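# Place the ball at the centre of the printed ring

## Task

Move the ball so it rests in the middle of the ring printed on the table, and leave it there on its own once the robot lets go.

## Robot and tools

Robot: two six-joint arms on a table, left_arm (carrying a left hand) and right_arm (carrying a right hand). Each hand has sixteen finger motors. Approximate base positions in the scene frame: left_arm at (+0.053, +0.264, +0.013) m and right_arm at (-0.009, -0.352, +0.013) m. A camera stand is mounted behind the arms. A loose object may occasionally get nudged by an outside push.

Scene frame: the origin sits at table-top height, halfway between the arms. +z points up, +x points out over the table, and +y points toward the left arm. Reported hand positions (metres), quaternions (wxyz) and velocities use this frame. These can be a few cm off.

Hand point axes: +z runs along the straight fingers toward their tips. +y points out of the palm face. On the right hand +x points away from the thumb; on the left hand it points toward the thumb. Commanded offsets are given in these axes of each arm's current Hand target, not in the scene frame.

Row layout (used by both tools): one flat list of 48 numbers, each in [-1, 1], that covers both arms.
- 1-6: left arm dx, dy, dz, rx, ry, rz.
- 7-22: the sixteen left-hand motor goals.
- 23-24: left current_limit, then speed.
- 25-30: right arm pose numbers.
- 31-46: right-hand motor goals.
- 47-48: right current_limit, then speed.

The six pose numbers are an offset from the Hand target as it stood when the action or move began. They are not a pose. 1.0 equals 0.6 m, or 180 degrees for rotation; rx, ry, rz form a single rotation vector. Sending six zeros re-commands the current Hand target. Commanded orientation is clipped to within 32 degrees of the measured one at each step. If the hand settles short of its target, send the remaining gap as a further offset.

Motor order in every hand block and in the result lists: index_mcp, index_abd, index_pip, index_dip, thumb_cmc, thumb_axl, thumb_mcp, thumb_ipl, middle_mcp, middle_abd, middle_pip, middle_dip, ring_mcp, ring_abd, ring_pip, ring_dip. Each value is an absolute goal angle, scaled linearly between the hinge's two stops. Moving toward -1 bends the finger toward the palm. Approximate straight values: _mcp +0.75, _abd 0.00, _pip +0.58, _dip +0.70, thumb_cmc +0.71, thumb_axl +0.68, thumb_mcp +0.23, thumb_ipl +0.17.

current_limit maps -1..+1 onto 0..550 mA (11 mA minimum). speed sets the set-point rate at (speed+1)/2 of 8.5 rad/s. Both start at +0.4 and -0.6. A zero in a hand slot is a real goal. To leave a hand unchanged, copy back its hand_goal, hand_current_limit and hand_speed. Any motor held at 495 mA or more for 5 s shuts down for 10 s.

Tools:

execute_actions(actions, cameras): actions is a list of actions. Each action is a table of up to 15 rows of 48 numbers, one row per 1/30 s step. A short table repeats its last row until 15 steps have passed. Every row counts from the start pose of its action. An empty list returns the state plus all camera images.

move(target, speed, blend, stop_force, zero, blocking, cameras): target is either one 48-number row or up to 15 rows. Every row is an offset from the same starting Hand targets. The hand point travels in a straight line.
- speed: m/s, 0.002 to 3.6, default 0.25. Turning is capped at twice this value in rad/s.
- blend: corner rounding in metres.
- stop_force: 3 to 120 N. It ends an arm's path when its wrist sensor feels that much push. Leave it out when backing off a contact, and do not rely on it while the hand rotates.
- zero: re-zeroes the sensor before the move.
- blocking=false: returns early; cannot be combined with stop_force.
- Paths last between 0.5 and 10 s. The result ends with a move: line such as done, off_target, moving, held or fault.

wait(seconds 0-10): lets time pass while both arms hold their commands.

stop(): brakes a running move.

zoom_image(camera, region [x0,y0,x1,y1] in pixels, at most 504x504): enlarges part of a camera's latest image.

zero_wrist_force(arm): tares that arm's force sensor.

finished_scene(scene): ends the current scene. This is final.

Cameras: cam_head_left, cam_head_right, cam_high, cam_left_wrist and cam_right_wrist, each 896x504. A calibration for each is supplied.

Results list, for each arm: end-effector pose, Hand target, joint positions and torques, and wrist force and torque (in the hand's axes, plus the peak since the last call). For each hand they list hand_goal, hand_measured, hand_current_ma, hand_state (moving, goal, blocked or overload), hand_current_limit and hand_speed.

Cautions:
- Do not let the ball or anything else leave the table.
- Do not drop or release parts while they are still moving.
- Avoid hitting fixed or heavy objects, and avoid hard presses.
- The arms are stiff. Aiming even slightly past a firm surface can trigger a fault that halts the arm for 10 s. Faults come from about 150 N of outside force, or from the torque limits: 135 N m on the big joints, 25.2 N m on the wrists.
- Keep the two arms apart. Contact between them can fail the scene.
- Route moves around each arm's own base, not close past it.
- Overheated motors eventually trigger a braking stop, so avoid long stretches or pushing against things.
- Approach contacts slowly.

Each tool is called after "Call:" as name(argument=value, ...) on one line, values as JSON.

## Session

Call:
execute_actions(actions=[])

Scene clock: 0.00 s.
left_arm: end_effector_position=(+0.6052, +0.4775, +0.3002) hand_goal=(+0.754, +0.000, +0.576, +0.696, +0.714, +0.678, +0.226, +0.168, +0.754, +0.000, +0.576, +0.696, +0.754, +0.000, +0.576, +0.696) hand_measured=(+0.754, +0.000, +0.576, +0.696, +0.714, +0.678, +0.226, +0.168, +0.754, +0.000, +0.576, +0.696, +0.754, +0.000, +0.576, +0.696) hand_current_ma=(+0, +0, +0, +0, +0, +0, +0, +0, +0, +0, +0, +0, +0, +0, +0, +0) hand_state=(goal, goal, goal, goal, goal, goal, goal, goal, goal, goal, goal, goal, goal, goal, goal, goal) hand_current_limit=0.40 hand_speed=-0.60 end_effector_quat_wxyz=(-0.037, +0.802, +0.590, -0.090) | right_arm: end_effector_position=(+0.8289, -0.1205, +0.2194) hand_goal=(+0.754, +0.000, +0.576, +0.696, +0.714, +0.678, +0.226, +0.168, +0.754, +0.000, +0.576, +0.696, +0.754, +0.000, +0.576, +0.696) hand_measured=(+0.754, +0.000, +0.576, +0.696, +0.714, +0.678, +0.226, +0.168, +0.754, +0.000, +0.576, +0.696, +0.754, +0.000, +0.576, +0.696) hand_current_ma=(+0, +0, +0, +0, +0, +0, +0, +0, +0, +0, +0, +0, +0, +0, +0, +0) hand_state=(goal, goal, goal, goal, goal, goal, goal, goal, goal, goal, goal, goal, goal, goal, goal, goal) hand_current_limit=0.40 hand_speed=-0.60 end_effector_quat_wxyz=(+0.194, -0.589, +0.785, +0.000)
Joint positions: left_arm=[3.818 -1.697 -1.541 -1.654 1.649 0.958] | right_arm=[-0.005 -0.587 0.582 -1.884 -1.34 3.46]
Joint velocities: within noise
Joint torques (N m): no reading
Wrist force (N): no reading
Wrist torque (N m): no reading
Wrist force, peak (N): no reading
Hand target: left_arm +0.6052, +0.4775, +0.3002; -0.037, +0.802, +0.590, -0.090 | right_arm +0.8289, -0.1205, +0.2194; +0.194, -0.589, +0.785, +0.000

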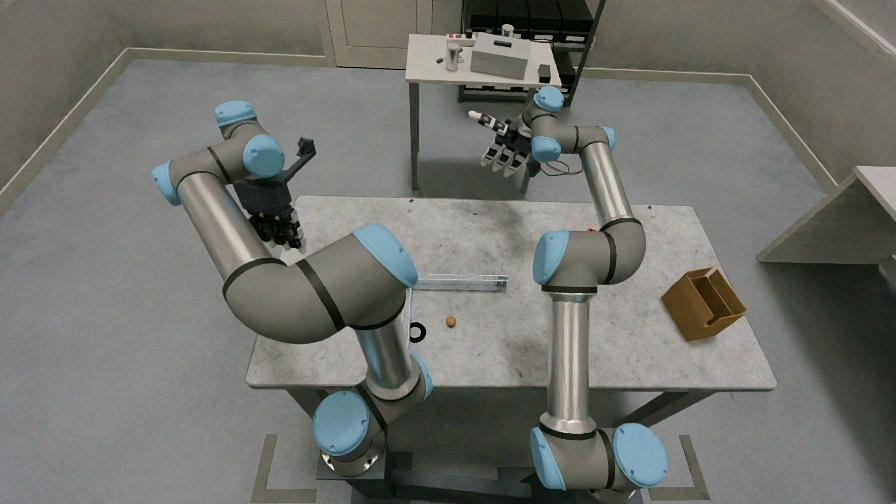

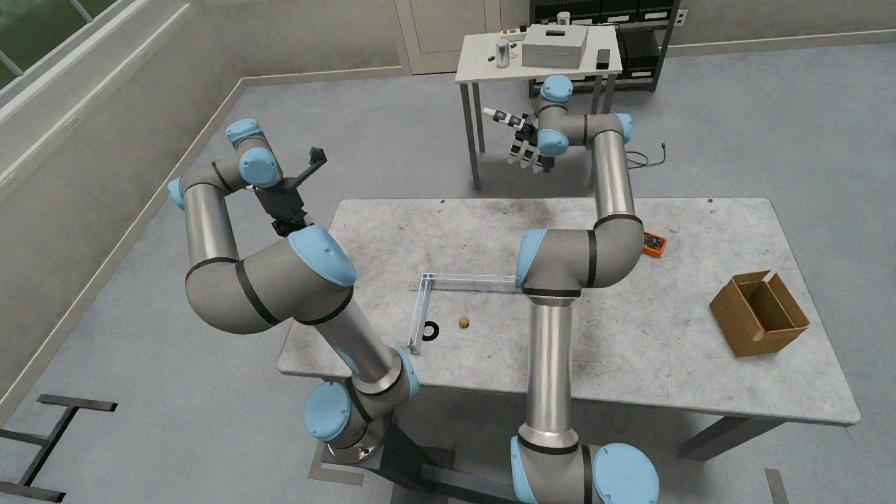

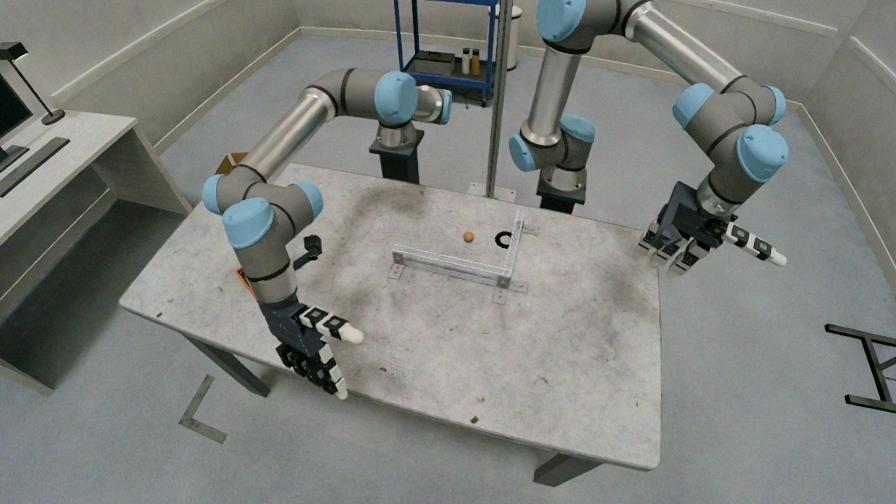

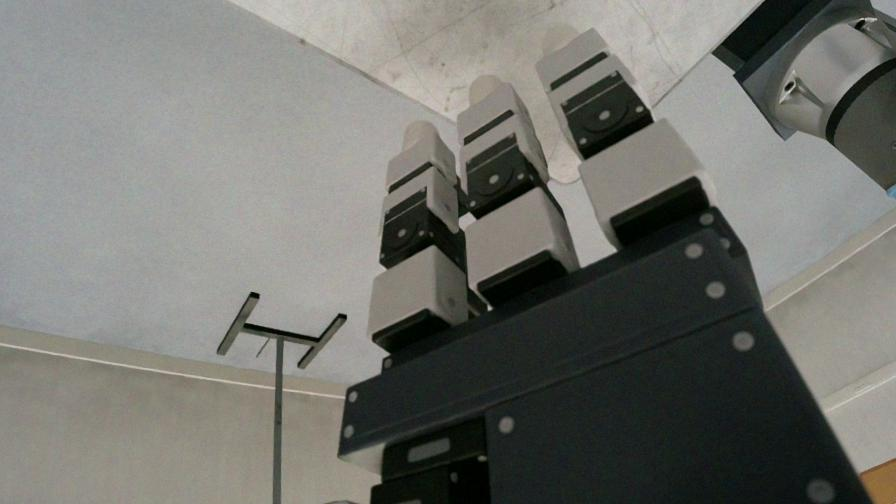

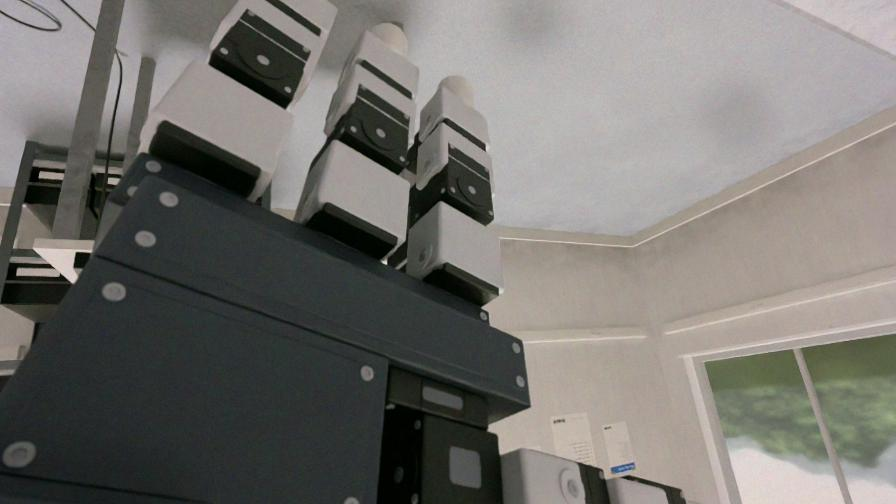

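Call:
zoom_image(camera="cam_head_left", region=[380, 260, 520, 360])

Call:
zoom_image(camera="cam_high", region=[380, 190, 560, 310])

Call:
zoom_image(camera="cam_head_right", region=[390, 260, 530, 360])

Scaled by 3.600 from the camera's 896x504 image, which has a finer 1280x720 frame.

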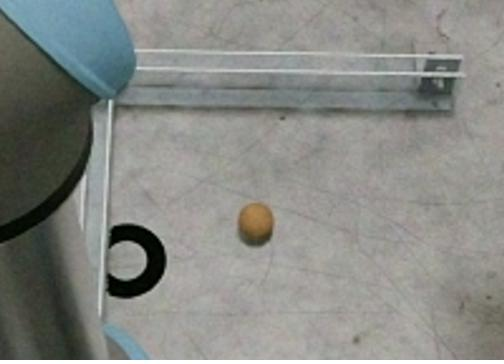

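Scaled by 2.800 from the camera's 896x504 image, which has a finer 1280x720 frame.

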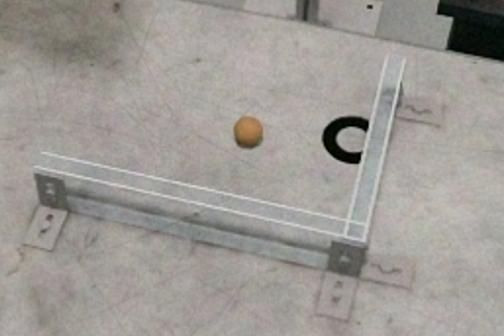

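Scaled by 3.600 from the camera's 896x504 image, which has a finer 1280x720 frame.

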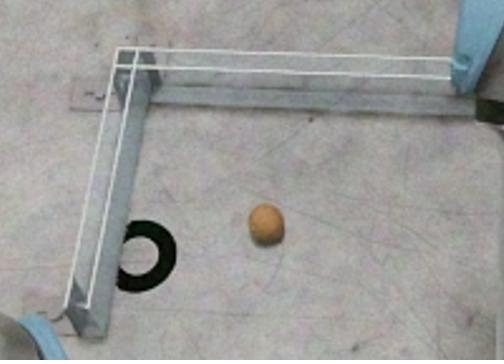

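Call:
zoom_image(camera="cam_head_right", region=[400, 265, 450, 365])

Call:
zoom_image(camera="cam_high", region=[480, 200, 540, 310])

Call:
zoom_image(camera="cam_head_left", region=[400, 265, 520, 355])

Scaled by 5.040 from the camera's 896x504 image, which has a finer 1280x720 frame.

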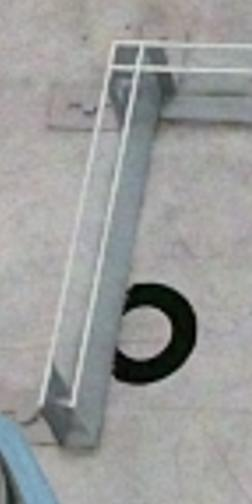

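Scaled by 4.582 from the camera's 896x504 image, which has a finer 1280x720 frame.

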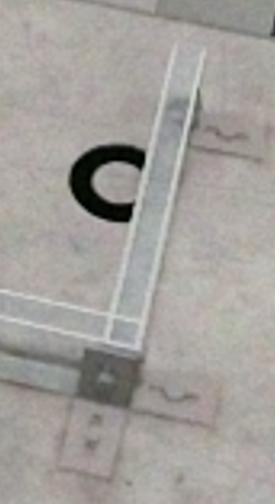

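Scaled by 4.200 from the camera's 896x504 image, which has a finer 1280x720 frame.

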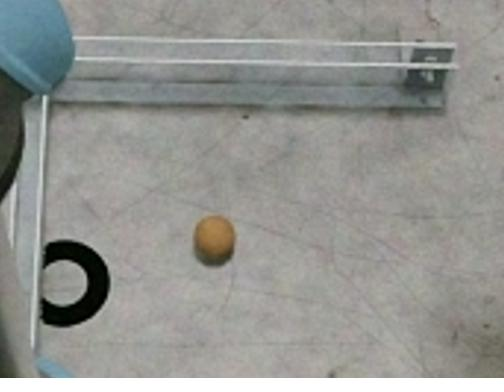

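Call:
move(target=[[0.271,-0.330,0.0278,-0.01399,-0.02299,-0.1365,0.754,0,0.576,0.696,0.714,0.678,0.226,0.168,0.754,0,0.576,0.696,0.754,0,0.576,0.696,0.4,-0.6, 0,0,0,0,0,0,0.479,0.333,-0.518,0.623,-0.4286,0.677,0.1685,0.0054,0.89,0,-0.81,-0.464,0.89,0,-0.81,-0.464,0.4,-0.6],[0.3777,-0.7398,0.0858,-0.02798,-0.04598,-0.273,0.754,0,0.576,0.696,0.714,0.678,0.226,0.168,0.754,0,0.576,0.696,0.754,0,0.576,0.696,0.4,-0.6, 0,0,0,0,0,0,0.479,0.333,-0.518,0.623,-0.4286,0.677,0.1685,0.0054,0.89,0,-0.81,-0.464,0.89,0,-0.81,-0.464,0.4,-0.6]], speed=0.4, blend=0.03)

Call:
move(target=[0.271,-0.330,0.0278,-0.01399,-0.02299,-0.1365,0.754,0,0.576,0.696,0.714,0.678,0.226,0.168,0.754,0,0.576,0.696,0.754,0,0.576,0.696,0.4,-0.6, 0.0425,0.7463,-0.0917,0.2960,0.0217,-0.1277,0.479,0.333,-0.518,0.623,-0.4286,0.677,0.1685,0.0054,0.89,0,-0.81,-0.464,0.89,0,-0.81,-0.464,0.4,-0.6], speed=0.3, cameras=["all"])

Scene clock: 10.83 s.
left_arm: end_effector_position=(+0.2441, +0.8245, +0.3003) hand_goal=(+0.754, +0.000, +0.576, +0.696, +0.714, +0.678, +0.226, +0.168, +0.754, +0.000, +0.576, +0.696, +0.754, +0.000, +0.576, +0.696) hand_measured=(+0.752, +0.000, +0.576, +0.696, +0.714, +0.678, +0.224, +0.168, +0.752, +0.000, +0.576, +0.696, +0.752, +0.000, +0.576, +0.696) hand_current_ma=(-1, +0, +0, +0, +0, +0, -2, +0, -1, +0, +0, +0, -1, +0, +0, +0) hand_state=(goal, goal, goal, goal, goal, goal, goal, goal, goal, goal, goal, goal, goal, goal, goal, goal) hand_current_limit=0.40 hand_speed=-0.60 end_effector_quat_wxyz=(+0.004, +0.477, +0.874, -0.098) | right_arm: end_effector_position=(+0.8289, -0.1205, +0.2194) hand_goal=(+0.480, +0.334, -0.518, +0.624, -0.428, +0.678, +0.168, +0.006, +0.890, +0.000, -0.810, -0.464, +0.890, +0.000, -0.810, -0.464) hand_measured=(+0.482, +0.326, -0.512, +0.628, -0.430, +0.678, +0.166, +0.006, +0.884, +0.000, -0.804, -0.462, +0.884, +0.000, -0.804, -0.462) hand_current_ma=(+15, -30, +34, +15, -5, -4, -12, +6, -29, +0, +34, +13, -30, +0, +30, +14) hand_state=(goal, goal, goal, goal, goal, goal, goal, goal, goal, goal, goal, goal, goal, goal, goal, goal) hand_current_limit=0.40 hand_speed=-0.60 end_effector_quat_wxyz=(+0.194, -0.589, +0.785, +0.000)
Joint positions: left_arm=[4.69 -1.698 -1.54 -1.654 1.65 0.956] | right_arm=[-0.005 -0.587 0.582 -1.884 -1.34 3.46]
Joint torques (N m): left_arm=[11.06 15.87 30.35 0.22 -2.62 1.61] | right_arm=[0.33 -63.65 -22.8 -2.68 0.5 0.26]
Wrist force (N): left_arm=[0.6 -0.1 0.1] | right_arm=[0.4 0.1 -0.1]
Wrist torque (N m): left_arm=[-0.03 -0.07 0.09] | right_arm=[0.11 -0.10 0.02]
Wrist force, peak (N): left_arm=[1.6 -1.0 0.0] | right_arm=[0.5 -0.4 0.1]
Hand target: left_arm +0.2439, +0.8246, +0.3002; +0.004, +0.476, +0.874, -0.098 | right_arm +0.8289, -0.1205, +0.2194; +0.194, -0.589, +0.785, +0.000
Off the commanded pose: left_arm 0.000 m, 0 deg | right_arm 0.000 m, 0 deg.
move: done; blend cut to 0 m at target 1

Scene clock: 13.47 s.
left_arm: end_effector_position=(-0.0113, +0.8526, +0.3004) hand_goal=(+0.754, +0.000, +0.576, +0.696, +0.714, +0.678, +0.226, +0.168, +0.754, +0.000, +0.576, +0.696, +0.754, +0.000, +0.576, +0.696) hand_measured=(+0.752, +0.000, +0.576, +0.696, +0.714, +0.678, +0.224, +0.168, +0.752, +0.000, +0.576, +0.696, +0.752, +0.000, +0.576, +0.696) hand_current_ma=(-1, +0, +0, +0, +0, +0, -2, +0, -1, +0, +0, +0, -1, +0, +0, +0) hand_state=(goal, goal, goal, goal, goal, goal, goal, goal, goal, goal, goal, goal, goal, goal, goal, goal) hand_current_limit=0.40 hand_speed=-0.60 end_effector_quat_wxyz=(+0.025, +0.276, +0.956, -0.094) | right_arm: end_effector_position=(+0.3925, -0.0195, +0.1600) hand_goal=(+0.480, +0.334, -0.518, +0.624, -0.428, +0.678, +0.168, +0.006, +0.890, +0.000, -0.810, -0.464, +0.890, +0.000, -0.810, -0.464) hand_measured=(+0.478, +0.330, -0.514, +0.628, -0.430, +0.678, +0.166, +0.006, +0.886, +0.000, -0.806, -0.462, +0.886, +0.000, -0.806, -0.462) hand_current_ma=(-15, -20, +21, +15, -5, -4, -12, +6, -23, +0, +20, +13, -24, +0, +17, +14) hand_state=(goal, goal, goal, goal, goal, goal, goal, goal, goal, goal, goal, goal, goal, goal, goal, goal) hand_current_limit=0.40 hand_speed=-0.60 end_effector_quat_wxyz=(-0.406, +0.579, -0.579, +0.406)
Joint positions: left_arm=[5.128 -1.697 -1.54 -1.654 1.65 0.956] | right_arm=[0.6 -1.242 2.351 -3.837 -2.133 3.371]
Joint torques (N m): left_arm=[10.67 16.33 31.4 0.3 -2.35 -1.57] | right_arm=[10.04 -20.21 -3.18 -4.1 -1.75 -1.23]
Wrist force (N): left_arm=[0.1 -0.4 -0.1] | right_arm=[0.6 0.4 0.2]
Wrist torque (N m): left_arm=[-0.03 -0.01 0.10] | right_arm=[0.21 -0.09 0.04]
Wrist force, peak (N): left_arm=[1.0 -0.6 -0.2] | right_arm=[0.2 1.2 -1.3]
Hand target: left_arm -0.0113, +0.8526, +0.3004; +0.025, +0.276, +0.956, -0.094 | right_arm +0.3925, -0.0195, +0.1600; -0.406, +0.579, -0.579, +0.406
Off the commanded pose: left_arm 0.000 m, 0 deg | right_arm 0.000 m, 0 deg.
move: done
camera_calibration:
cam_left_wrist: T_world_to_cam=[[0.361437, -0.912214, 0.192948, 0.68342], [-0.666643, -0.108145, 0.73749, -0.179602], [-0.651883, -0.395184, -0.647209, 0.651932], [0, 0, 0, 1]] pos_world=[0.0582397, 0.861635, 0.422526]
cam_right_wrist: T_world_to_cam=[[-0.224008, 0.775851, -0.58981, 0.23014], [-0.540083, 0.404941, 0.73779, 0.0477853], [0.811253, 0.483817, 0.328313, -0.237116], [0, 0, 0, 1]] pos_world=[0.269722, -0.0831837, 0.178332]

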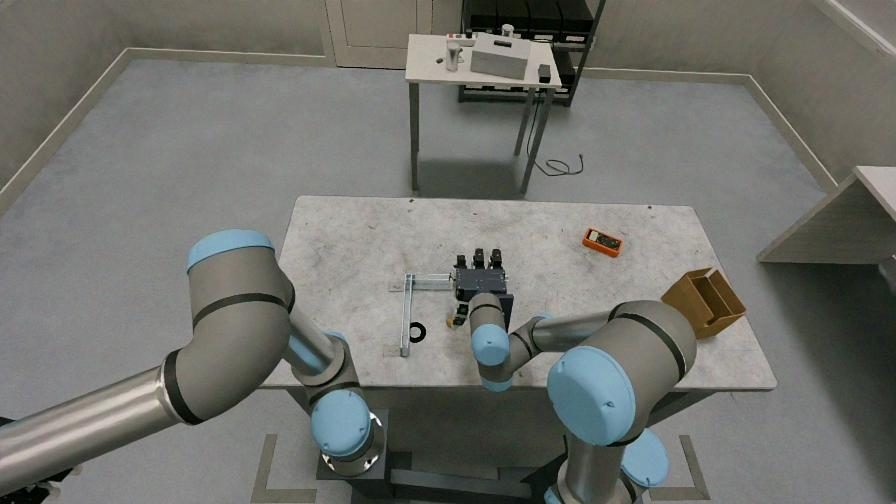

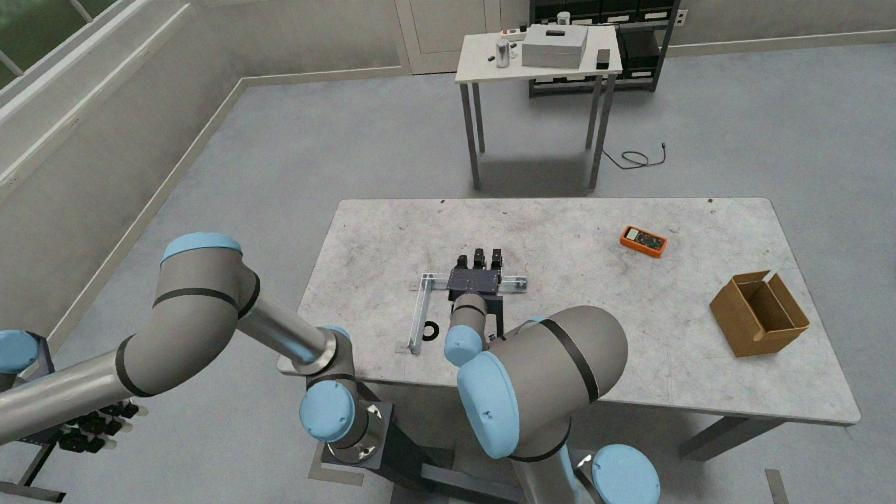

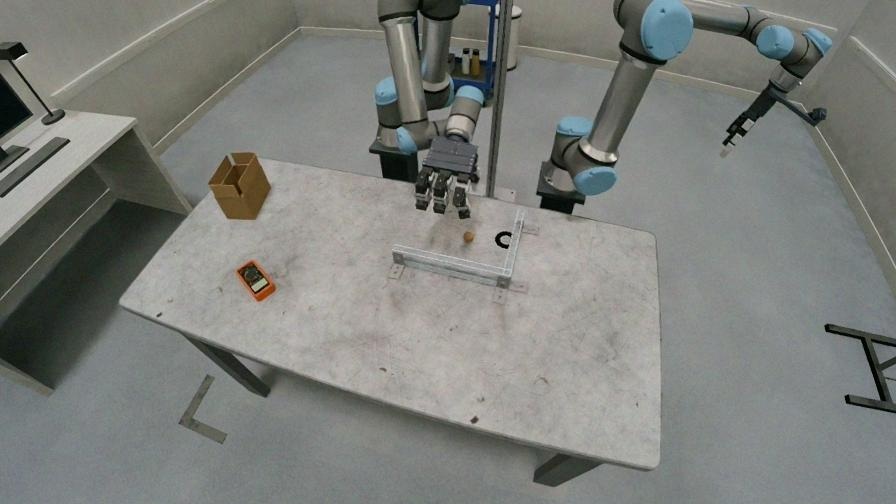

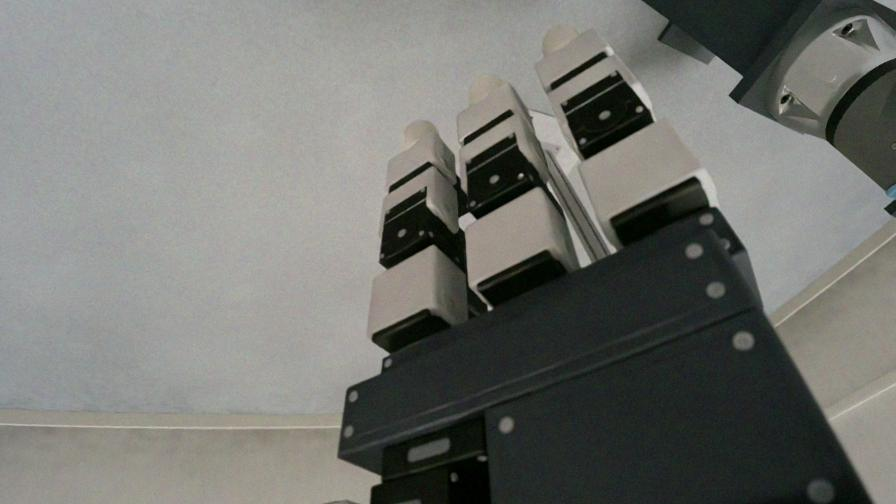

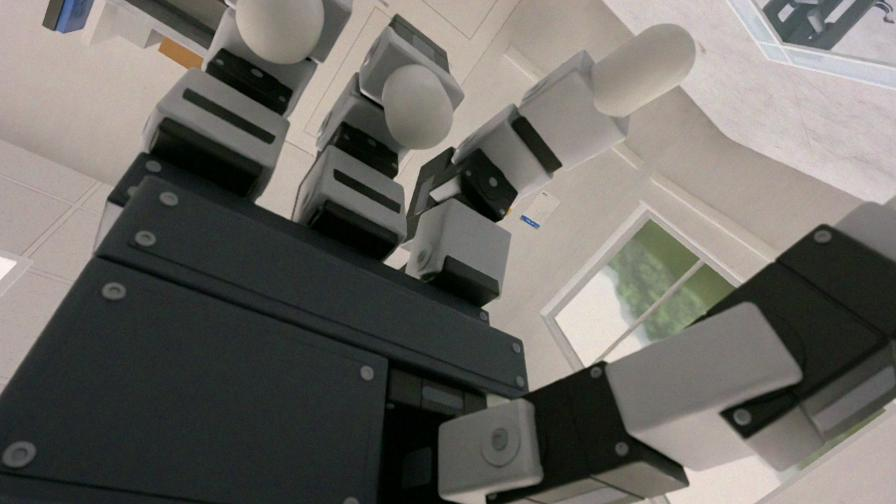

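Call:
zoom_image(camera="cam_high", region=[400, 130, 540, 260])

Call:
zoom_image(camera="cam_head_left", region=[390, 240, 530, 370])

Call:
zoom_image(camera="cam_head_right", region=[400, 240, 540, 370])

Scaled by 3.600 from the camera's 896x504 image, which has a finer 1280x720 frame.

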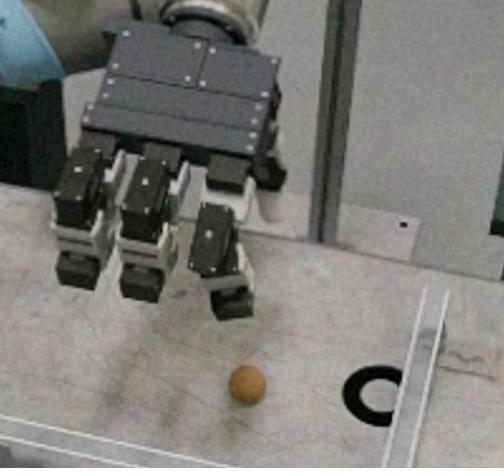

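Scaled by 3.600 from the camera's 896x504 image, which has a finer 1280x720 frame.

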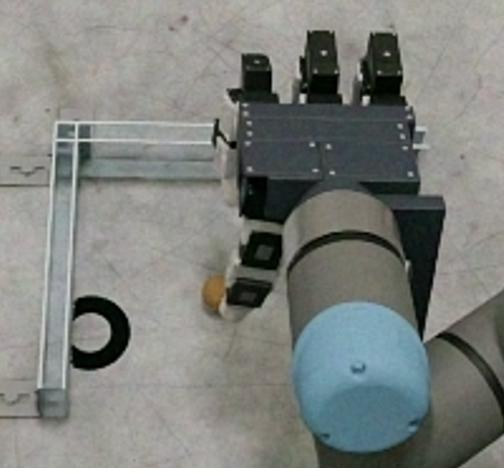

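Scaled by 3.600 from the camera's 896x504 image, which has a finer 1280x720 frame.

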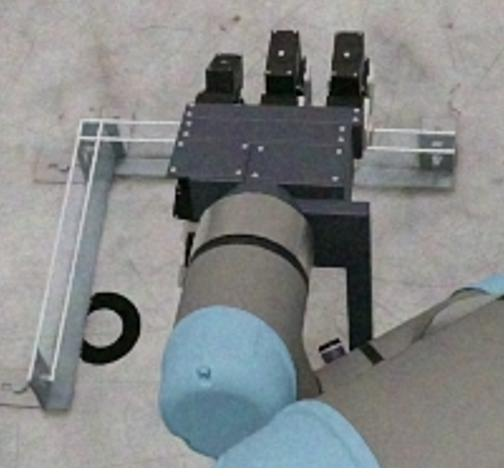

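Call:
move(target=[0,0,0,0,0,0,0.754,0,0.576,0.696,0.714,0.678,0.226,0.168,0.754,0,0.576,0.696,0.754,0,0.576,0.696,0.4,-0.6, 0.0758,0.1165,-0.0862,-0.3889,0,0,0.479,0.333,-0.518,0.623,-0.4286,0.677,0.1685,0.0054,0.89,0,-0.81,-0.464,0.89,0,-0.81,-0.464,0.4,-0.6], speed=0.3, cameras=["cam_right_wrist"])

Scene clock: 17.57 s.
left_arm: end_effector_position=(-0.0113, +0.8526, +0.3004) hand_goal=(+0.754, +0.000, +0.576, +0.696, +0.714, +0.678, +0.226, +0.168, +0.754, +0.000, +0.576, +0.696, +0.754, +0.000, +0.576, +0.696) hand_measured=(+0.752, +0.000, +0.576, +0.696, +0.714, +0.678, +0.224, +0.168, +0.752, +0.000, +0.576, +0.696, +0.752, +0.000, +0.576, +0.696) hand_current_ma=(-1, +0, +0, +0, +0, +0, -2, +0, -1, +0, +0, +0, -1, +0, +0, +0) hand_state=(goal, goal, goal, goal, goal, goal, goal, goal, goal, goal, goal, goal, goal, goal, goal, goal) hand_current_limit=0.40 hand_speed=-0.60 end_effector_quat_wxyz=(+0.025, +0.276, +0.956, -0.094) | right_arm: end_effector_position=(+0.3201, -0.0650, +0.1119) hand_goal=(+0.480, +0.334, -0.518, +0.624, -0.428, +0.678, +0.168, +0.006, +0.890, +0.000, -0.810, -0.464, +0.890, +0.000, -0.810, -0.464) hand_measured=(+0.482, +0.330, -0.514, +0.628, -0.430, +0.678, +0.166, +0.006, +0.888, +0.000, -0.806, -0.462, +0.888, +0.000, -0.806, -0.462) hand_current_ma=(+6, -20, +21, +15, -5, -4, -12, +6, -14, +0, +20, +13, -14, +0, +17, +14) hand_state=(goal, goal, goal, goal, goal, goal, goal, goal, goal, goal, goal, goal, goal, goal, goal, goal) hand_current_limit=0.40 hand_speed=-0.60 end_effector_quat_wxyz=(-0.001, +0.707, -0.707, +0.001)
Joint positions: left_arm=[5.128 -1.697 -1.54 -1.654 1.65 0.956] | right_arm=[0.29 -1.399 2.1 -2.274 -1.572 3.434]
Joint torques (N m): left_arm=[11.2 16.09 31.6 0.12 -2.6 -1.69] | right_arm=[-7.38 -19.54 -26.81 -0.5 1.63 -1.16]
Wrist force (N): left_arm=[0.3 -0.1 -0.2] | right_arm=[0.3 0.1 -0.5]
Wrist torque (N m): left_arm=[0.01 -0.04 0.11] | right_arm=[0.15 -0.06 0.05]
Wrist force, peak (N): left_arm=[0.5 -0.1 -0.2] | right_arm=[1.1 0.7 -0.2]
Hand target: left_arm -0.0113, +0.8526, +0.3004; +0.025, +0.276, +0.956, -0.094 | right_arm +0.3201, -0.0650, +0.1118; -0.001, +0.707, -0.707, +0.001
Off the commanded pose: left_arm 0.000 m, 0 deg | right_arm 0.000 m, 0 deg.
move: done
camera_calibration:
cam_right_wrist: T_world_to_cam=[[-0.630955, 0.775778, 0.00794783, 0.284293], [0.508111, 0.405472, 0.759878, -0.275342], [0.586275, 0.483488, -0.650017, 0.0409094], [0, 0, 0, 1]] pos_world=[0.295296, -0.128684, 0.233559]
Images, in order (width x height): cam_right_wrist 896x504.

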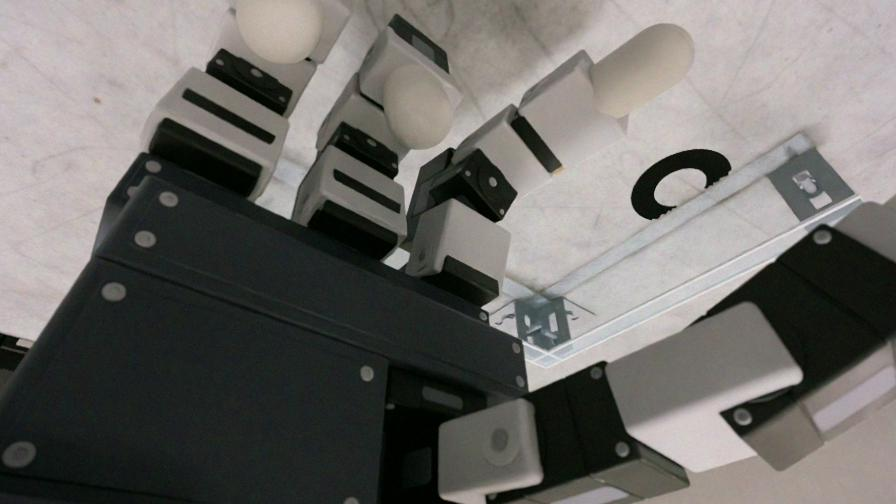

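Call:
move(target=[0,0,0,0,0,0,0.754,0,0.576,0.696,0.714,0.678,0.226,0.168,0.754,0,0.576,0.696,0.754,0,0.576,0.696,0.4,-0.6, 0.1333,0,0,0,0,0,0.479,0.333,-0.518,0.623,-0.4286,0.677,0.1685,0.0054,0.89,0,-0.81,-0.464,0.89,0,-0.81,-0.464,0.4,-0.6], speed=0.3, cameras=["cam_right_wrist"])

Call:
zoom_image(camera="cam_right_wrist", region=[580, 150, 800, 290])

Scene clock: 19.23 s.
left_arm: end_effector_position=(-0.0113, +0.8526, +0.3004) hand_goal=(+0.754, +0.000, +0.576, +0.696, +0.714, +0.678, +0.226, +0.168, +0.754, +0.000, +0.576, +0.696, +0.754, +0.000, +0.576, +0.696) hand_measured=(+0.752, +0.000, +0.576, +0.696, +0.714, +0.678, +0.224, +0.168, +0.752, +0.000, +0.576, +0.696, +0.752, +0.000, +0.576, +0.696) hand_current_ma=(-1, +0, +0, +0, +0, +0, -2, +0, -1, +0, +0, +0, -1, +0, +0, +0) hand_state=(goal, goal, goal, goal, goal, goal, goal, goal, goal, goal, goal, goal, goal, goal, goal, goal) hand_current_limit=0.40 hand_speed=-0.60 end_effector_quat_wxyz=(+0.025, +0.276, +0.956, -0.094) | right_arm: end_effector_position=(+0.3201, -0.1449, +0.1118) hand_goal=(+0.480, +0.334, -0.518, +0.624, -0.428, +0.678, +0.168, +0.006, +0.890, +0.000, -0.810, -0.464, +0.890, +0.000, -0.810, -0.464) hand_measured=(+0.482, +0.330, -0.514, +0.628, -0.430, +0.678, +0.166, +0.006, +0.888, +0.000, -0.806, -0.462, +0.888, +0.000, -0.806, -0.462) hand_current_ma=(+7, -20, +21, +15, -5, -4, -12, +6, -13, +0, +20, +13, -13, +0, +17, +14) hand_state=(goal, goal, goal, goal, goal, goal, goal, goal, goal, goal, goal, goal, goal, goal, goal, goal) hand_current_limit=0.40 hand_speed=-0.60 end_effector_quat_wxyz=(-0.001, +0.707, -0.707, +0.001)
Joint positions: left_arm=[5.128 -1.697 -1.54 -1.654 1.65 0.956] | right_arm=[0.117 -1.483 2.2 -2.289 -1.571 3.261]
Joint torques (N m): left_arm=[10.09 16.92 31.37 0.15 -2.43 -1.61] | right_arm=[-7.9 -31.93 -9.42 -0.34 1.54 -1.55]
Wrist force (N): left_arm=[0.1 0.0 -0.4] | right_arm=[0.1 0.4 -0.6]
Wrist torque (N m): left_arm=[0.03 0.00 0.08] | right_arm=[0.21 -0.03 0.04]
Wrist force, peak (N): left_arm=[0.3 -0.3 -0.2] | right_arm=[1.3 0.3 -0.2]
Hand target: left_arm -0.0113, +0.8526, +0.3004; +0.025, +0.276, +0.956, -0.094 | right_arm +0.3201, -0.1450, +0.1119; -0.001, +0.707, -0.707, +0.001
Off the commanded pose: left_arm 0.000 m, 0 deg | right_arm 0.000 m, 0 deg.
move: done
camera_calibration:
cam_right_wrist: T_world_to_cam=[[-0.630925, 0.775802, 0.00806375, 0.346169], [0.508355, 0.405526, 0.759687, -0.243001], [0.586096, 0.483405, -0.650239, 0.0795791], [0, 0, 0, 1]] pos_world=[0.295296, -0.208484, 0.233559]
Images, in order (width x height): cam_right_wrist 896x504.

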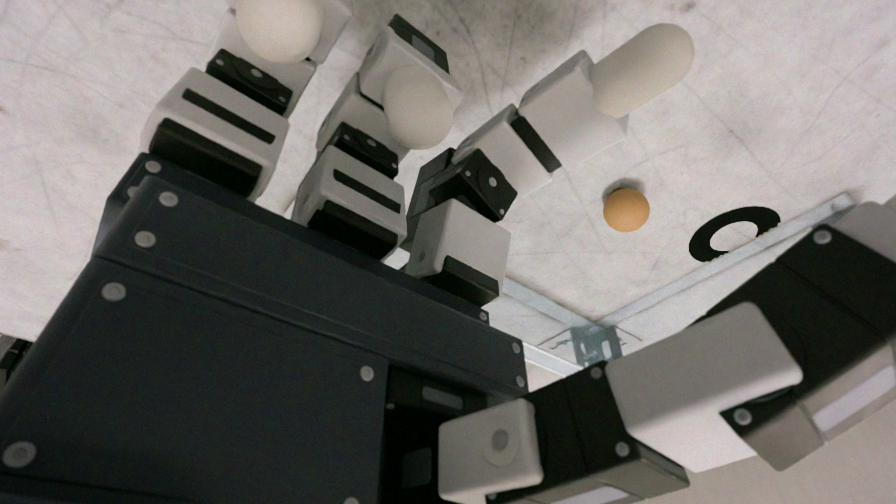

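Scaled by 2.291 from the camera's 896x504 image, which has a finer 1280x720 frame.

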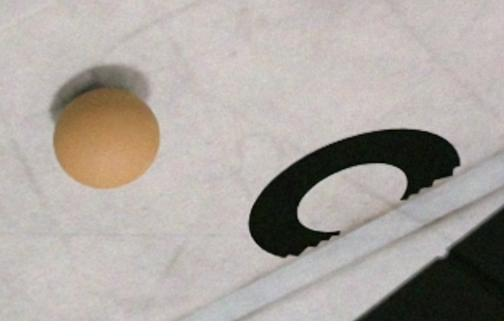

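Call:
move(target=[0,0,0,0,0,0,0.754,0,0.576,0.696,0.714,0.678,0.226,0.168,0.754,0,0.576,0.696,0.754,0,0.576,0.696,0.4,-0.6, -0.2227,-0.1627,0.0198,0.3889,0,0,0.479,0.333,-0.518,0.623,-0.4286,0.677,0.1685,0.0054,0.97,0,-0.883,-0.464,0.97,0,-0.883,-0.464,0.4,-0.6], speed=0.3, cameras=["cam_right_wrist","cam_high"])

Scene clock: 23.57 s.
left_arm: end_effector_position=(-0.0113, +0.8526, +0.3004) hand_goal=(+0.754, +0.000, +0.576, +0.696, +0.714, +0.678, +0.226, +0.168, +0.754, +0.000, +0.576, +0.696, +0.754, +0.000, +0.576, +0.696) hand_measured=(+0.752, +0.000, +0.576, +0.696, +0.714, +0.678, +0.224, +0.168, +0.752, +0.000, +0.576, +0.696, +0.752, +0.000, +0.576, +0.696) hand_current_ma=(-1, +0, +0, +0, +0, +0, -2, +0, -1, +0, +0, +0, -1, +0, +0, +0) hand_state=(goal, goal, goal, goal, goal, goal, goal, goal, goal, goal, goal, goal, goal, goal, goal, goal) hand_current_limit=0.40 hand_speed=-0.60 end_effector_quat_wxyz=(+0.025, +0.276, +0.956, -0.094) | right_arm: end_effector_position=(+0.4177, -0.0113, +0.1001) hand_goal=(+0.480, +0.334, -0.518, +0.624, -0.428, +0.678, +0.168, +0.006, +0.970, +0.000, -0.882, -0.464, +0.970, +0.000, -0.882, -0.464) hand_measured=(+0.478, +0.330, -0.514, +0.628, -0.430, +0.678, +0.166, +0.006, +0.966, +0.000, -0.878, -0.462, +0.966, +0.000, -0.878, -0.462) hand_current_ma=(-13, -20, +21, +15, -5, -4, -12, +6, -22, +0, +20, +13, -22, +0, +18, +13) hand_state=(goal, goal, goal, goal, goal, goal, goal, goal, goal, goal, goal, goal, goal, goal, goal, goal) hand_current_limit=0.40 hand_speed=-0.60 end_effector_quat_wxyz=(-0.406, +0.579, -0.579, +0.406)
Joint positions: left_arm=[5.128 -1.697 -1.54 -1.654 1.65 0.956] | right_arm=[0.58 -1.034 2.3 -3.998 -2.115 3.362]
Joint torques (N m): left_arm=[11.42 16.09 31.37 0.29 -2.28 -1.6] | right_arm=[8.61 -24.91 -16.28 -3.8 -1.74 -1.29]
Wrist force (N): left_arm=[0.1 -0.2 0.1] | right_arm=[0.8 0.5 0.2]
Wrist torque (N m): left_arm=[-0.03 0.00 0.09] | right_arm=[0.24 -0.13 0.07]
Wrist force, peak (N): left_arm=[0.2 -0.4 -0.3] | right_arm=[0.8 0.7 -0.5]
Hand target: left_arm -0.0113, +0.8526, +0.3004; +0.025, +0.276, +0.956, -0.094 | right_arm +0.4177, -0.0113, +0.1001; -0.406, +0.579, -0.579, +0.406
Off the commanded pose: left_arm 0.000 m, 0 deg | right_arm 0.000 m, 0 deg.
move: done
camera_calibration:
cam_right_wrist: T_world_to_cam=[[-0.223923, 0.775786, -0.589928, 0.194155], [-0.540117, 0.405064, 0.737697, 0.10234], [0.811253, 0.483817, 0.328312, -0.241813], [0, 0, 0, 1]] pos_world=[0.294922, -0.0750838, 0.118432]
Images, in order (width x height): cam_high 896x504, cam_right_wrist 896x504.

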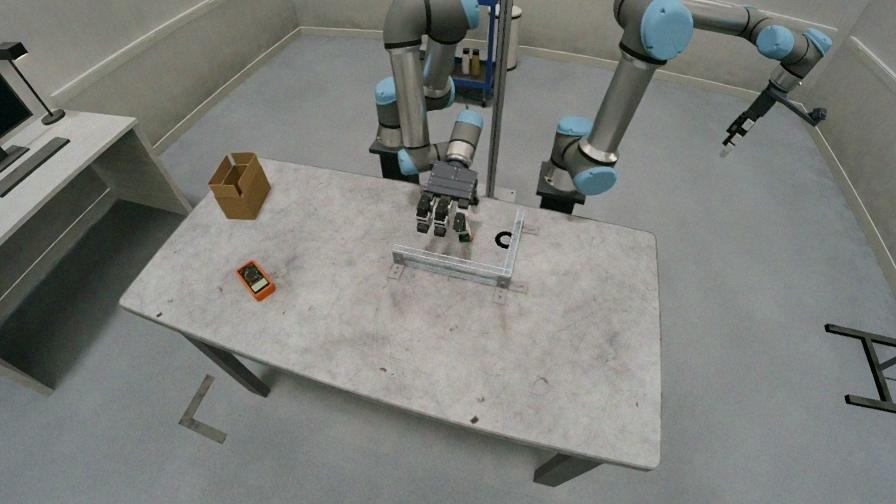

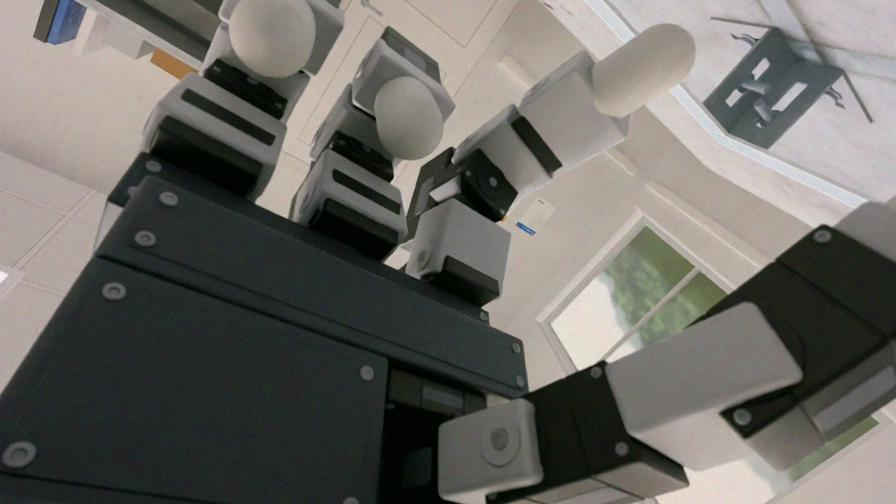

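Call:
move(target=[0,0,0,0,0,0,0.754,0,0.576,0.696,0.714,0.678,0.226,0.168,0.754,0,0.576,0.696,0.754,0,0.576,0.696,0.4,-0.6, 0,0.0627,0.0228,0,0,0,0.479,0.333,-0.518,0.623,-0.4286,0.677,0.1685,0.0054,0.97,0,-0.883,-0.464,0.97,0,-0.883,-0.464,0.4,-0.6], speed=0.1, cameras=["cam_right_wrist","cam_high"])

Call:
zoom_image(camera="cam_high", region=[400, 180, 540, 300])

Scene clock: 24.77 s.
left_arm: end_effector_position=(-0.0113, +0.8526, +0.3004) hand_goal=(+0.754, +0.000, +0.576, +0.696, +0.714, +0.678, +0.226, +0.168, +0.754, +0.000, +0.576, +0.696, +0.754, +0.000, +0.576, +0.696) hand_measured=(+0.752, +0.000, +0.576, +0.696, +0.714, +0.678, +0.224, +0.168, +0.752, +0.000, +0.576, +0.696, +0.752, +0.000, +0.576, +0.696) hand_current_ma=(-1, +0, +0, +0, +0, +0, -2, +0, -1, +0, +0, +0, -1, +0, +0, +0) hand_state=(goal, goal, goal, goal, goal, goal, goal, goal, goal, goal, goal, goal, goal, goal, goal, goal) hand_current_limit=0.40 hand_speed=-0.60 end_effector_quat_wxyz=(+0.025, +0.276, +0.956, -0.094) | right_arm: end_effector_position=(+0.4178, -0.0113, +0.0602) hand_goal=(+0.480, +0.334, -0.518, +0.624, -0.428, +0.678, +0.168, +0.006, +0.970, +0.000, -0.882, -0.464, +0.970, +0.000, -0.882, -0.464) hand_measured=(+0.478, +0.330, -0.514, +0.628, -0.430, +0.678, +0.166, +0.006, +0.966, +0.000, -0.878, -0.462, +0.966, +0.000, -0.878, -0.462) hand_current_ma=(-14, -20, +21, +15, -5, -4, -12, +6, -22, +0, +20, +13, -23, +0, +17, +13) hand_state=(goal, goal, goal, goal, goal, goal, goal, goal, goal, goal, goal, goal, goal, goal, goal, goal) hand_current_limit=0.40 hand_speed=-0.60 end_effector_quat_wxyz=(-0.406, +0.579, -0.579, +0.406)
Joint positions: left_arm=[5.128 -1.697 -1.54 -1.654 1.65 0.956] | right_arm=[0.579 -0.912 2.29 -4.111 -2.114 3.362]
Joint torques (N m): left_arm=[10.44 16.35 31.98 0.18 -2.37 -1.59] | right_arm=[-6.56 -27.43 -14.19 -3.83 1.26 -1.35]
Wrist force (N): left_arm=[0.4 -0.2 -0.1] | right_arm=[1.0 0.5 -0.2]
Wrist torque (N m): left_arm=[-0.01 -0.04 0.12] | right_arm=[0.25 -0.15 0.08]
Wrist force, peak (N): left_arm=[0.1 -0.4 -0.3] | right_arm=[0.7 1.1 -0.4]
Hand target: left_arm -0.0113, +0.8526, +0.3004; +0.025, +0.276, +0.956, -0.094 | right_arm +0.4178, -0.0113, +0.0601; -0.406, +0.579, -0.579, +0.406
Off the commanded pose: left_arm 0.000 m, 0 deg | right_arm 0.000 m, 0 deg.
move: done
camera_calibration:
cam_right_wrist: T_world_to_cam=[[-0.223847, 0.775772, -0.589975, 0.170597], [-0.540288, 0.405037, 0.737587, 0.131831], [0.811161, 0.483863, 0.328474, -0.228695], [0, 0, 0, 1]] pos_world=[0.294923, -0.0750838, 0.0785321]
Images, in order (width x height): cam_high 896x504, cam_right_wrist 896x504.

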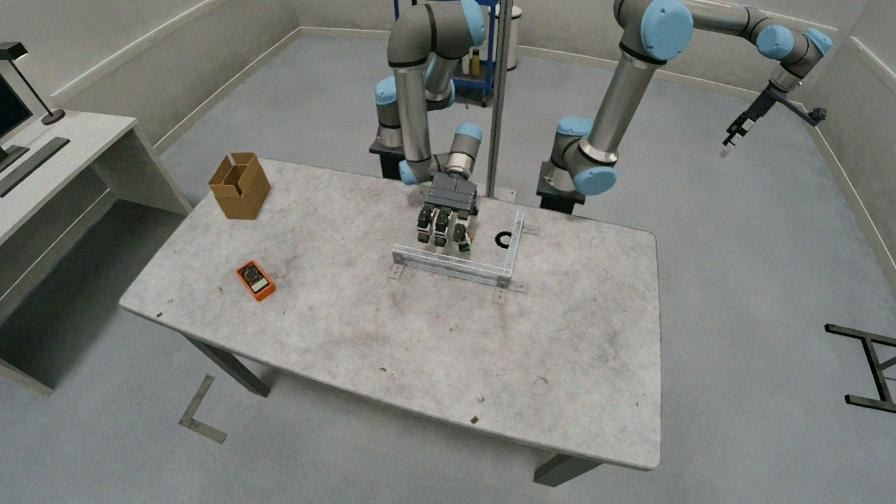

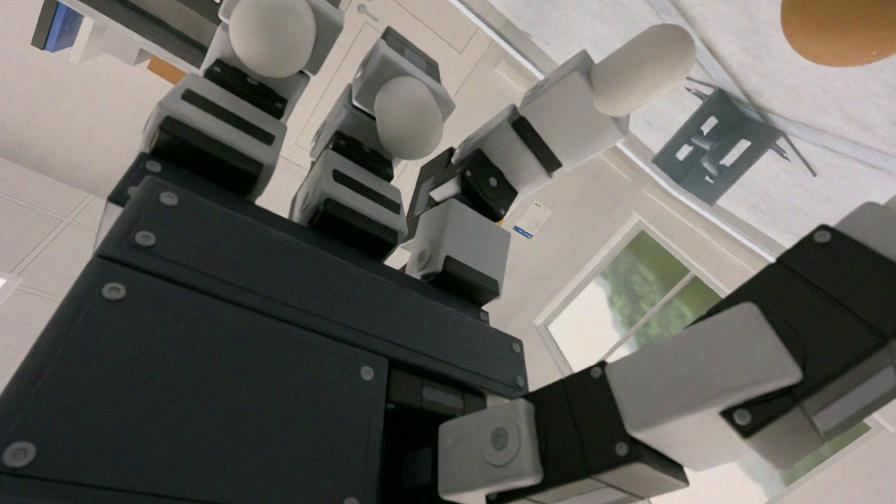

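Scaled by 3.600 from the camera's 896x504 image, which has a finer 1280x720 frame.

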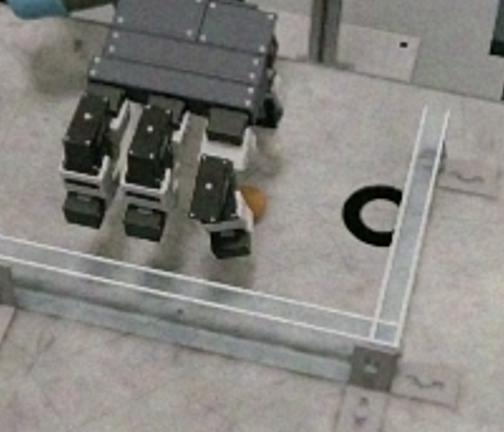

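Call:
move(target=[0,0,0,0,0,0,0.754,0,0.576,0.696,0.714,0.678,0.226,0.168,0.754,0,0.576,0.696,0.754,0,0.576,0.696,0.4,-0.6, 0,0.0329,0.012,0,0,0,0.479,0.333,-0.518,0.623,-0.4286,0.677,0.1685,0.0054,0.97,0,-0.883,-0.464,0.97,0,-0.883,-0.464,0.4,-0.6], speed=0.08, cameras=["cam_right_wrist","cam_high"])

Call:
zoom_image(camera="cam_high", region=[400, 180, 540, 300])

Scene clock: 25.93 s.
left_arm: end_effector_position=(-0.0113, +0.8526, +0.3004) hand_goal=(+0.754, +0.000, +0.576, +0.696, +0.714, +0.678, +0.226, +0.168, +0.754, +0.000, +0.576, +0.696, +0.754, +0.000, +0.576, +0.696) hand_measured=(+0.752, +0.000, +0.576, +0.696, +0.714, +0.678, +0.224, +0.168, +0.752, +0.000, +0.576, +0.696, +0.752, +0.000, +0.576, +0.696) hand_current_ma=(-1, +0, +0, +0, +0, +0, -2, +0, -1, +0, +0, +0, -1, +0, +0, +0) hand_state=(goal, goal, goal, goal, goal, goal, goal, goal, goal, goal, goal, goal, goal, goal, goal, goal) hand_current_limit=0.40 hand_speed=-0.60 end_effector_quat_wxyz=(+0.025, +0.276, +0.956, -0.094) | right_arm: end_effector_position=(+0.4178, -0.0113, +0.0392) hand_goal=(+0.480, +0.334, -0.518, +0.624, -0.428, +0.678, +0.168, +0.006, +0.970, +0.000, -0.882, -0.464, +0.970, +0.000, -0.882, -0.464) hand_measured=(+0.478, +0.330, -0.514, +0.628, -0.430, +0.678, +0.166, +0.006, +0.966, +0.000, -0.878, -0.462, +0.966, +0.000, -0.878, -0.462) hand_current_ma=(-15, -20, +21, +15, -5, -4, -12, +6, -22, +0, +20, +13, -23, +0, +17, +13) hand_state=(goal, goal, goal, goal, goal, goal, goal, goal, goal, goal, goal, goal, goal, goal, goal, goal) hand_current_limit=0.40 hand_speed=-0.60 end_effector_quat_wxyz=(-0.406, +0.579, -0.579, +0.406)
Joint positions: left_arm=[5.128 -1.697 -1.54 -1.654 1.65 0.956] | right_arm=[0.579 -0.847 2.28 -4.166 -2.114 3.362]
Joint torques (N m): left_arm=[10.97 15.87 31.71 0.4 -2.46 -1.6] | right_arm=[-5.28 -27.55 -12.77 -3.91 1.18 -1.22]
Wrist force (N): left_arm=[0.1 -0.3 -0.1] | right_arm=[0.9 0.5 -0.1]
Wrist torque (N m): left_arm=[-0.01 -0.01 0.10] | right_arm=[0.24 -0.13 0.07]
Wrist force, peak (N): left_arm=[0.2 -0.3 -0.2] | right_arm=[1.1 0.8 0.0]
Hand target: left_arm -0.0113, +0.8526, +0.3004; +0.025, +0.276, +0.956, -0.094 | right_arm +0.4178, -0.0113, +0.0391; -0.406, +0.579, -0.579, +0.406
Off the commanded pose: left_arm 0.000 m, 0 deg | right_arm 0.000 m, 0 deg.
move: done
camera_calibration:
cam_right_wrist: T_world_to_cam=[[-0.223857, 0.775865, -0.589849, 0.158233], [-0.540225, 0.40495, 0.73768, 0.147343], [0.8112, 0.483786, 0.328491, -0.221896], [0, 0, 0, 1]] pos_world=[0.295023, -0.0750837, 0.0575321]
Images, in order (width x height): cam_high 896x504, cam_right_wrist 896x504.

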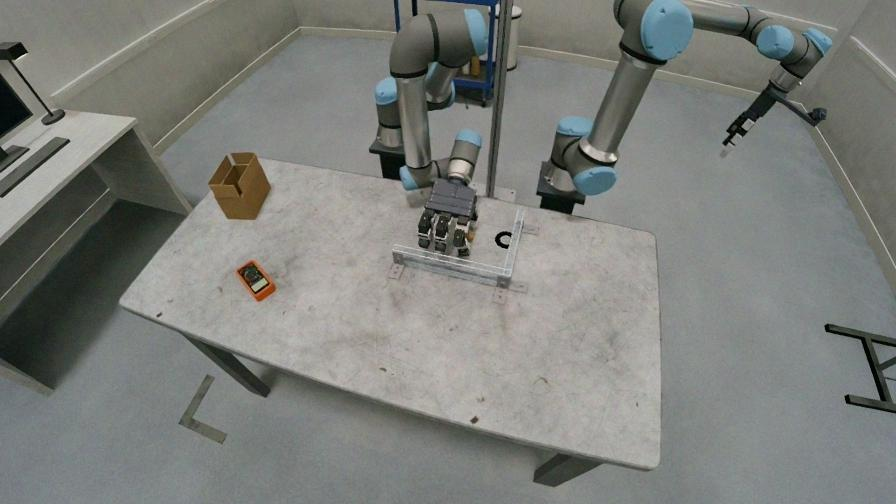

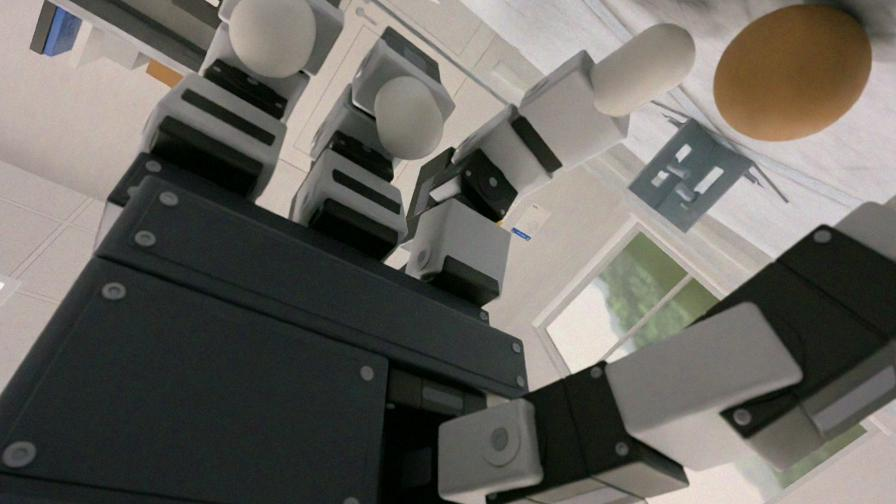

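Scaled by 3.600 from the camera's 896x504 image, which has a finer 1280x720 frame.

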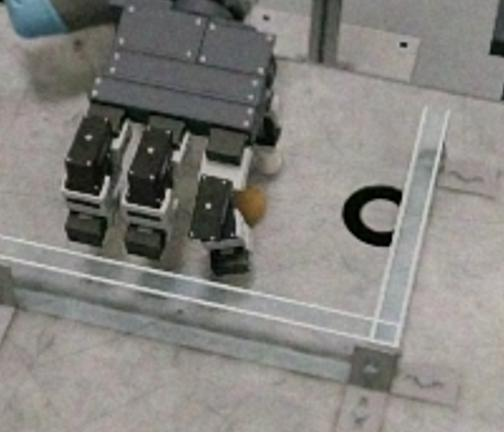

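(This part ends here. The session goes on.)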